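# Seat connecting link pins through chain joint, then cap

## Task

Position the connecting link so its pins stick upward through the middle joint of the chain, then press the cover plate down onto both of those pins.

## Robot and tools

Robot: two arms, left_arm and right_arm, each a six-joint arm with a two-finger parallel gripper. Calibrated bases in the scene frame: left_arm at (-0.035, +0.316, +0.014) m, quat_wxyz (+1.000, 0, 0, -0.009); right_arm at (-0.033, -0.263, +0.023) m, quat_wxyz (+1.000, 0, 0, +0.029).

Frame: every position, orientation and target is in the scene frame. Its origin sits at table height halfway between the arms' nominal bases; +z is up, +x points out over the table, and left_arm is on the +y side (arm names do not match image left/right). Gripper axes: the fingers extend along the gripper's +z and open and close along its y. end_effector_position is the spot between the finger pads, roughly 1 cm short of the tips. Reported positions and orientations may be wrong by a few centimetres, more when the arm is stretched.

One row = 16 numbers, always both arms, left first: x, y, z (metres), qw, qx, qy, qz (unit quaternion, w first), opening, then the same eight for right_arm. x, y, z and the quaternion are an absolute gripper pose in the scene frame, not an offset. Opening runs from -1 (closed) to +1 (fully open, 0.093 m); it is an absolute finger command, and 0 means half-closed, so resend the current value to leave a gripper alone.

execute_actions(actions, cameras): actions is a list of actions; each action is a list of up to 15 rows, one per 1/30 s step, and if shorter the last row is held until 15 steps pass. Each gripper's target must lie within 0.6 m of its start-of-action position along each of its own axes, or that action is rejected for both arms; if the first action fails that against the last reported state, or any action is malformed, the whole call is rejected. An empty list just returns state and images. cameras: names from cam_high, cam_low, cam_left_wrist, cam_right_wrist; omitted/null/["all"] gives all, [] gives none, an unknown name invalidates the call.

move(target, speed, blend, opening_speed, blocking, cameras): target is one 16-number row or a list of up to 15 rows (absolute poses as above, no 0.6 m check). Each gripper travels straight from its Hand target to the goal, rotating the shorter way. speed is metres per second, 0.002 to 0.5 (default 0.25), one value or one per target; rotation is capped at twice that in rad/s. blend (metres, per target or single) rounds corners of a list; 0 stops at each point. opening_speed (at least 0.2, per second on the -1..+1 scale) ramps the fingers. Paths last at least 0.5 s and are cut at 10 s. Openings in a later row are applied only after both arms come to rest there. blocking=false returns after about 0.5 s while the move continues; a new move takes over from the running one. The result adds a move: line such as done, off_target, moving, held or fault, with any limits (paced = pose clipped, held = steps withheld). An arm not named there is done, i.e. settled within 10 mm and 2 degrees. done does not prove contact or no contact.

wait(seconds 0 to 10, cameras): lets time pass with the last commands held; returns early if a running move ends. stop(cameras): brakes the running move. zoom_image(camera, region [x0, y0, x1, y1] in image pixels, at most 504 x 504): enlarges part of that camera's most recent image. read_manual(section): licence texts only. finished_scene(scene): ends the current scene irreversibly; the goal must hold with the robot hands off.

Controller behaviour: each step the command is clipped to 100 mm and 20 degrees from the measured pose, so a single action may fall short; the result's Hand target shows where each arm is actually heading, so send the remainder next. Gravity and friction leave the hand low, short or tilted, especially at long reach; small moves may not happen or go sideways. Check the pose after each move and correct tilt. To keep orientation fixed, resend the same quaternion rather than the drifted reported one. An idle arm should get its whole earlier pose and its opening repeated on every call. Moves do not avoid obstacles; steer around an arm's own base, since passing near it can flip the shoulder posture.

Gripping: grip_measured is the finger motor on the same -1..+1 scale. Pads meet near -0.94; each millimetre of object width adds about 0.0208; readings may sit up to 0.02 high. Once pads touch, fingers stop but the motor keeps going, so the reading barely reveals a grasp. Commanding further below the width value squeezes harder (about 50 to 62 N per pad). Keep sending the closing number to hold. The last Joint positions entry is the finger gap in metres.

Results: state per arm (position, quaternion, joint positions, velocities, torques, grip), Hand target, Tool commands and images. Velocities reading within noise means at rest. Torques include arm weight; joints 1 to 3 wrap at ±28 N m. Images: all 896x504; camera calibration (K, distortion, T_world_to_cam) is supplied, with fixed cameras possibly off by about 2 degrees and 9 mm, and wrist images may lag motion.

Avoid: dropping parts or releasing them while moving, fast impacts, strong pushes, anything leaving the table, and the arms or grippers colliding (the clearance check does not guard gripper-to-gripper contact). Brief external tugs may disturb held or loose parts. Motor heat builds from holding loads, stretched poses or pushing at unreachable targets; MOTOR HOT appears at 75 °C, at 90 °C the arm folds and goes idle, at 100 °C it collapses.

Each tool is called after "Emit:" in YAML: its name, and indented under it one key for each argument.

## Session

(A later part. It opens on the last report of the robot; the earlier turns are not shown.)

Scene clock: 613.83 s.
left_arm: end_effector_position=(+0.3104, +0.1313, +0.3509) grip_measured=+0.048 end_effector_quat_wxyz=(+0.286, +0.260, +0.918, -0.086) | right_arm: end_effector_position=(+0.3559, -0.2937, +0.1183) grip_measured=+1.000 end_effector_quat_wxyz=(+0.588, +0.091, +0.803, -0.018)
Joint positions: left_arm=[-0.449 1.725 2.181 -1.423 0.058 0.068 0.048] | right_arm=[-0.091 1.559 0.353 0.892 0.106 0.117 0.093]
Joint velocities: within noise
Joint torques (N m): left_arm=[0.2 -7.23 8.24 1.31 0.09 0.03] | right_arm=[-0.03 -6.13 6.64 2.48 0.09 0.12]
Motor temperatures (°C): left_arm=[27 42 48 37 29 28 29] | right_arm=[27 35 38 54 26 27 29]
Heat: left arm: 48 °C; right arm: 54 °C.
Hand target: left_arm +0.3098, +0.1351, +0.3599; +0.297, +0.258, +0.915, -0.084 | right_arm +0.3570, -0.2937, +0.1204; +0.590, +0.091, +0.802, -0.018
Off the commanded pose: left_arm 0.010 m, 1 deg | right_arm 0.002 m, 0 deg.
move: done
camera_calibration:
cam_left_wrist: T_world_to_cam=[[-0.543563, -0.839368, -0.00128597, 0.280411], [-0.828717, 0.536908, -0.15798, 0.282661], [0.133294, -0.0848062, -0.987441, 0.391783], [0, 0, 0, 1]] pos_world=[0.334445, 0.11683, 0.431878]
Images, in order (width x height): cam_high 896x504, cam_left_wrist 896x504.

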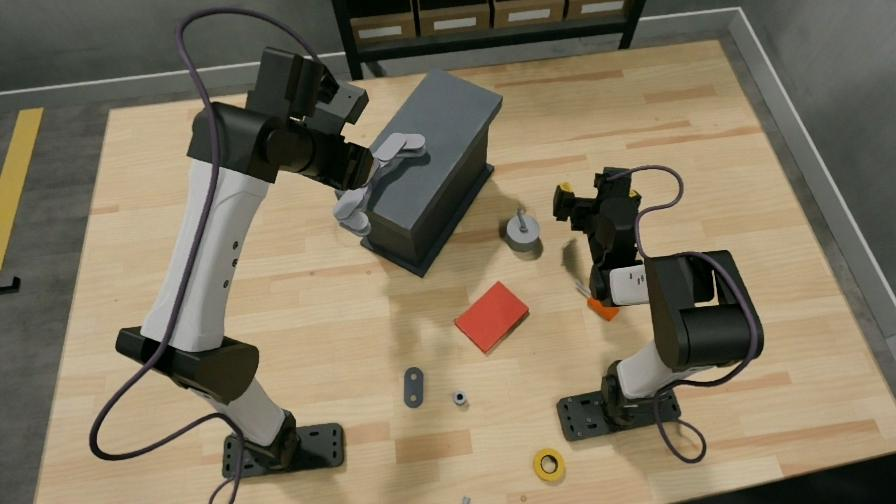

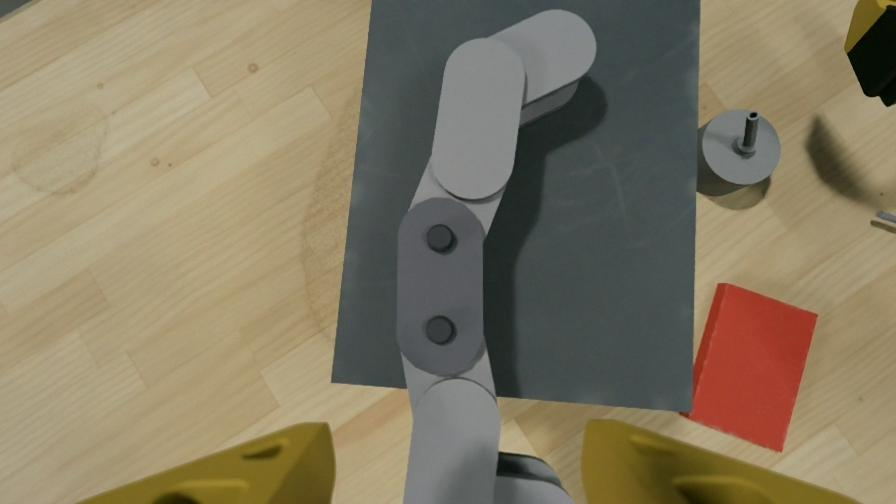

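Emit:
move:
  target: [0.2350,0.1900,0.3050,0.6163,0.2175,0.7345,-0.1826,0.05,0.357,-0.2937,0.1204,0.590,0.091,0.802,-0.018,1]
  speed: 0.35
  cameras: ["cam_left_wrist","cam_high"]

Emit:
zoom_image:
  camera: "cam_left_wrist"
  region: [360, 220, 540, 400]

Emit:
zoom_image:
  camera: "cam_high"
  region: [330, 130, 410, 210]

Scene clock: 645.13 s.
left_arm: end_effector_position=(+0.2341, +0.1909, +0.3065) grip_measured=+0.048 end_effector_quat_wxyz=(+0.617, +0.218, +0.735, -0.176) | right_arm: end_effector_position=(+0.3559, -0.2937, +0.1183) grip_measured=+1.000 end_effector_quat_wxyz=(+0.588, +0.091, +0.803, -0.018)
Joint positions: left_arm=[-0.254 0.685 0.667 -0.168 0.29 0.064 0.048] | right_arm=[-0.091 1.559 0.353 0.892 0.106 0.117 0.093]
Joint velocities: within noise
Joint torques (N m): left_arm=[0.25 -0.35 7.27 2.06 0.27 -0.09] | right_arm=[-0.17 -6.17 6.67 2.53 0.1 0.08]
Motor temperatures (°C): left_arm=[27 40 49 37 29 28 29] | right_arm=[27 35 38 54 26 27 29]
Heat: left arm: 49 °C; right arm: 54 °C.
Hand target: left_arm +0.2349, +0.1900, +0.3050; +0.616, +0.218, +0.735, -0.183 | right_arm +0.3570, -0.2937, +0.1204; +0.590, +0.091, +0.802, -0.018
Off the commanded pose: left_arm 0.002 m, 1 deg | right_arm 0.002 m, 0 deg.
move: done
camera_calibration:
cam_left_wrist: T_world_to_cam=[[-0.544281, -0.838332, -0.030927, 0.297922], [-0.478016, 0.340222, -0.809784, 0.335717], [0.68939, -0.425967, -0.585913, 0.175037], [0, 0, 0, 1]] pos_world=[0.201963, 0.210099, 0.383628]
Images, in order (width x height): cam_high 896x504, cam_left_wrist 896x504.

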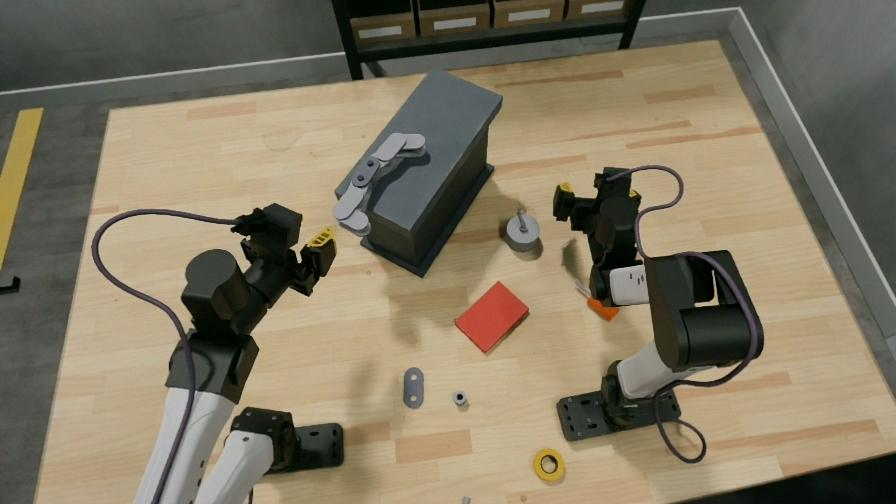

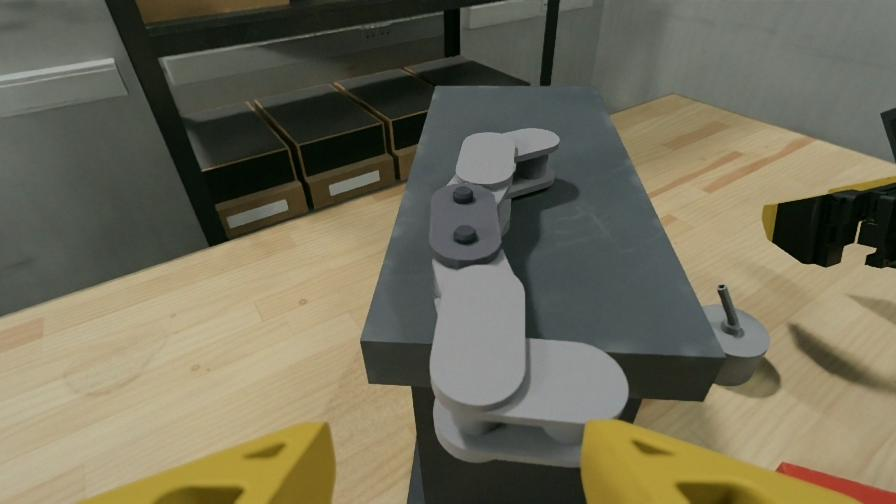

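Scaled by 2.800 from the camera's 896x504 image, which has a finer 1280x720 frame.

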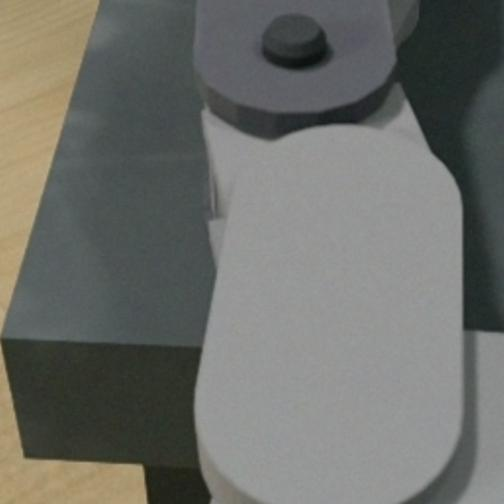

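Scaled by 6.300 from the camera's 896x504 image, which has a finer 1280x720 frame.

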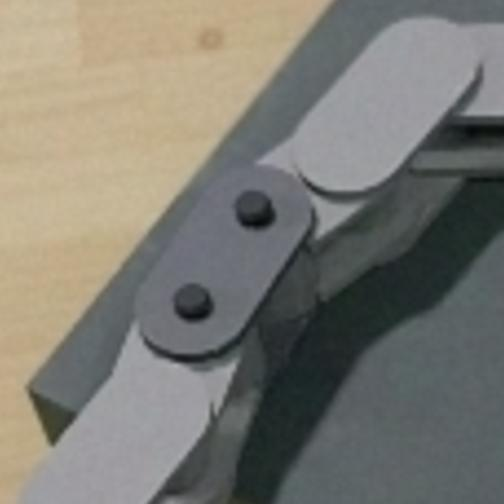

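Emit:
zoom_image:
  camera: "cam_left_wrist"
  region: [410, 160, 530, 290]

Scaled by 3.877 from the camera's 896x504 image, which has a finer 1280x720 frame.

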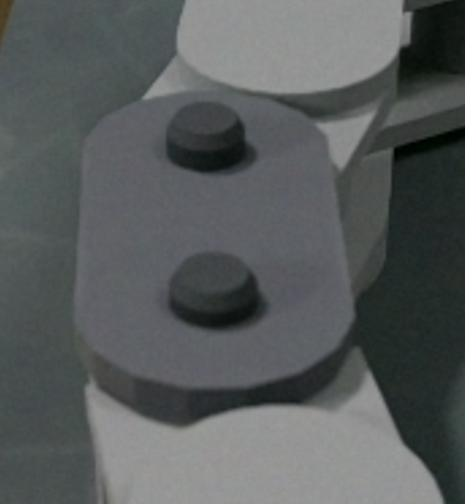

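Emit:
finished_scene:
  scene: 2

The scene is finished: the task was done.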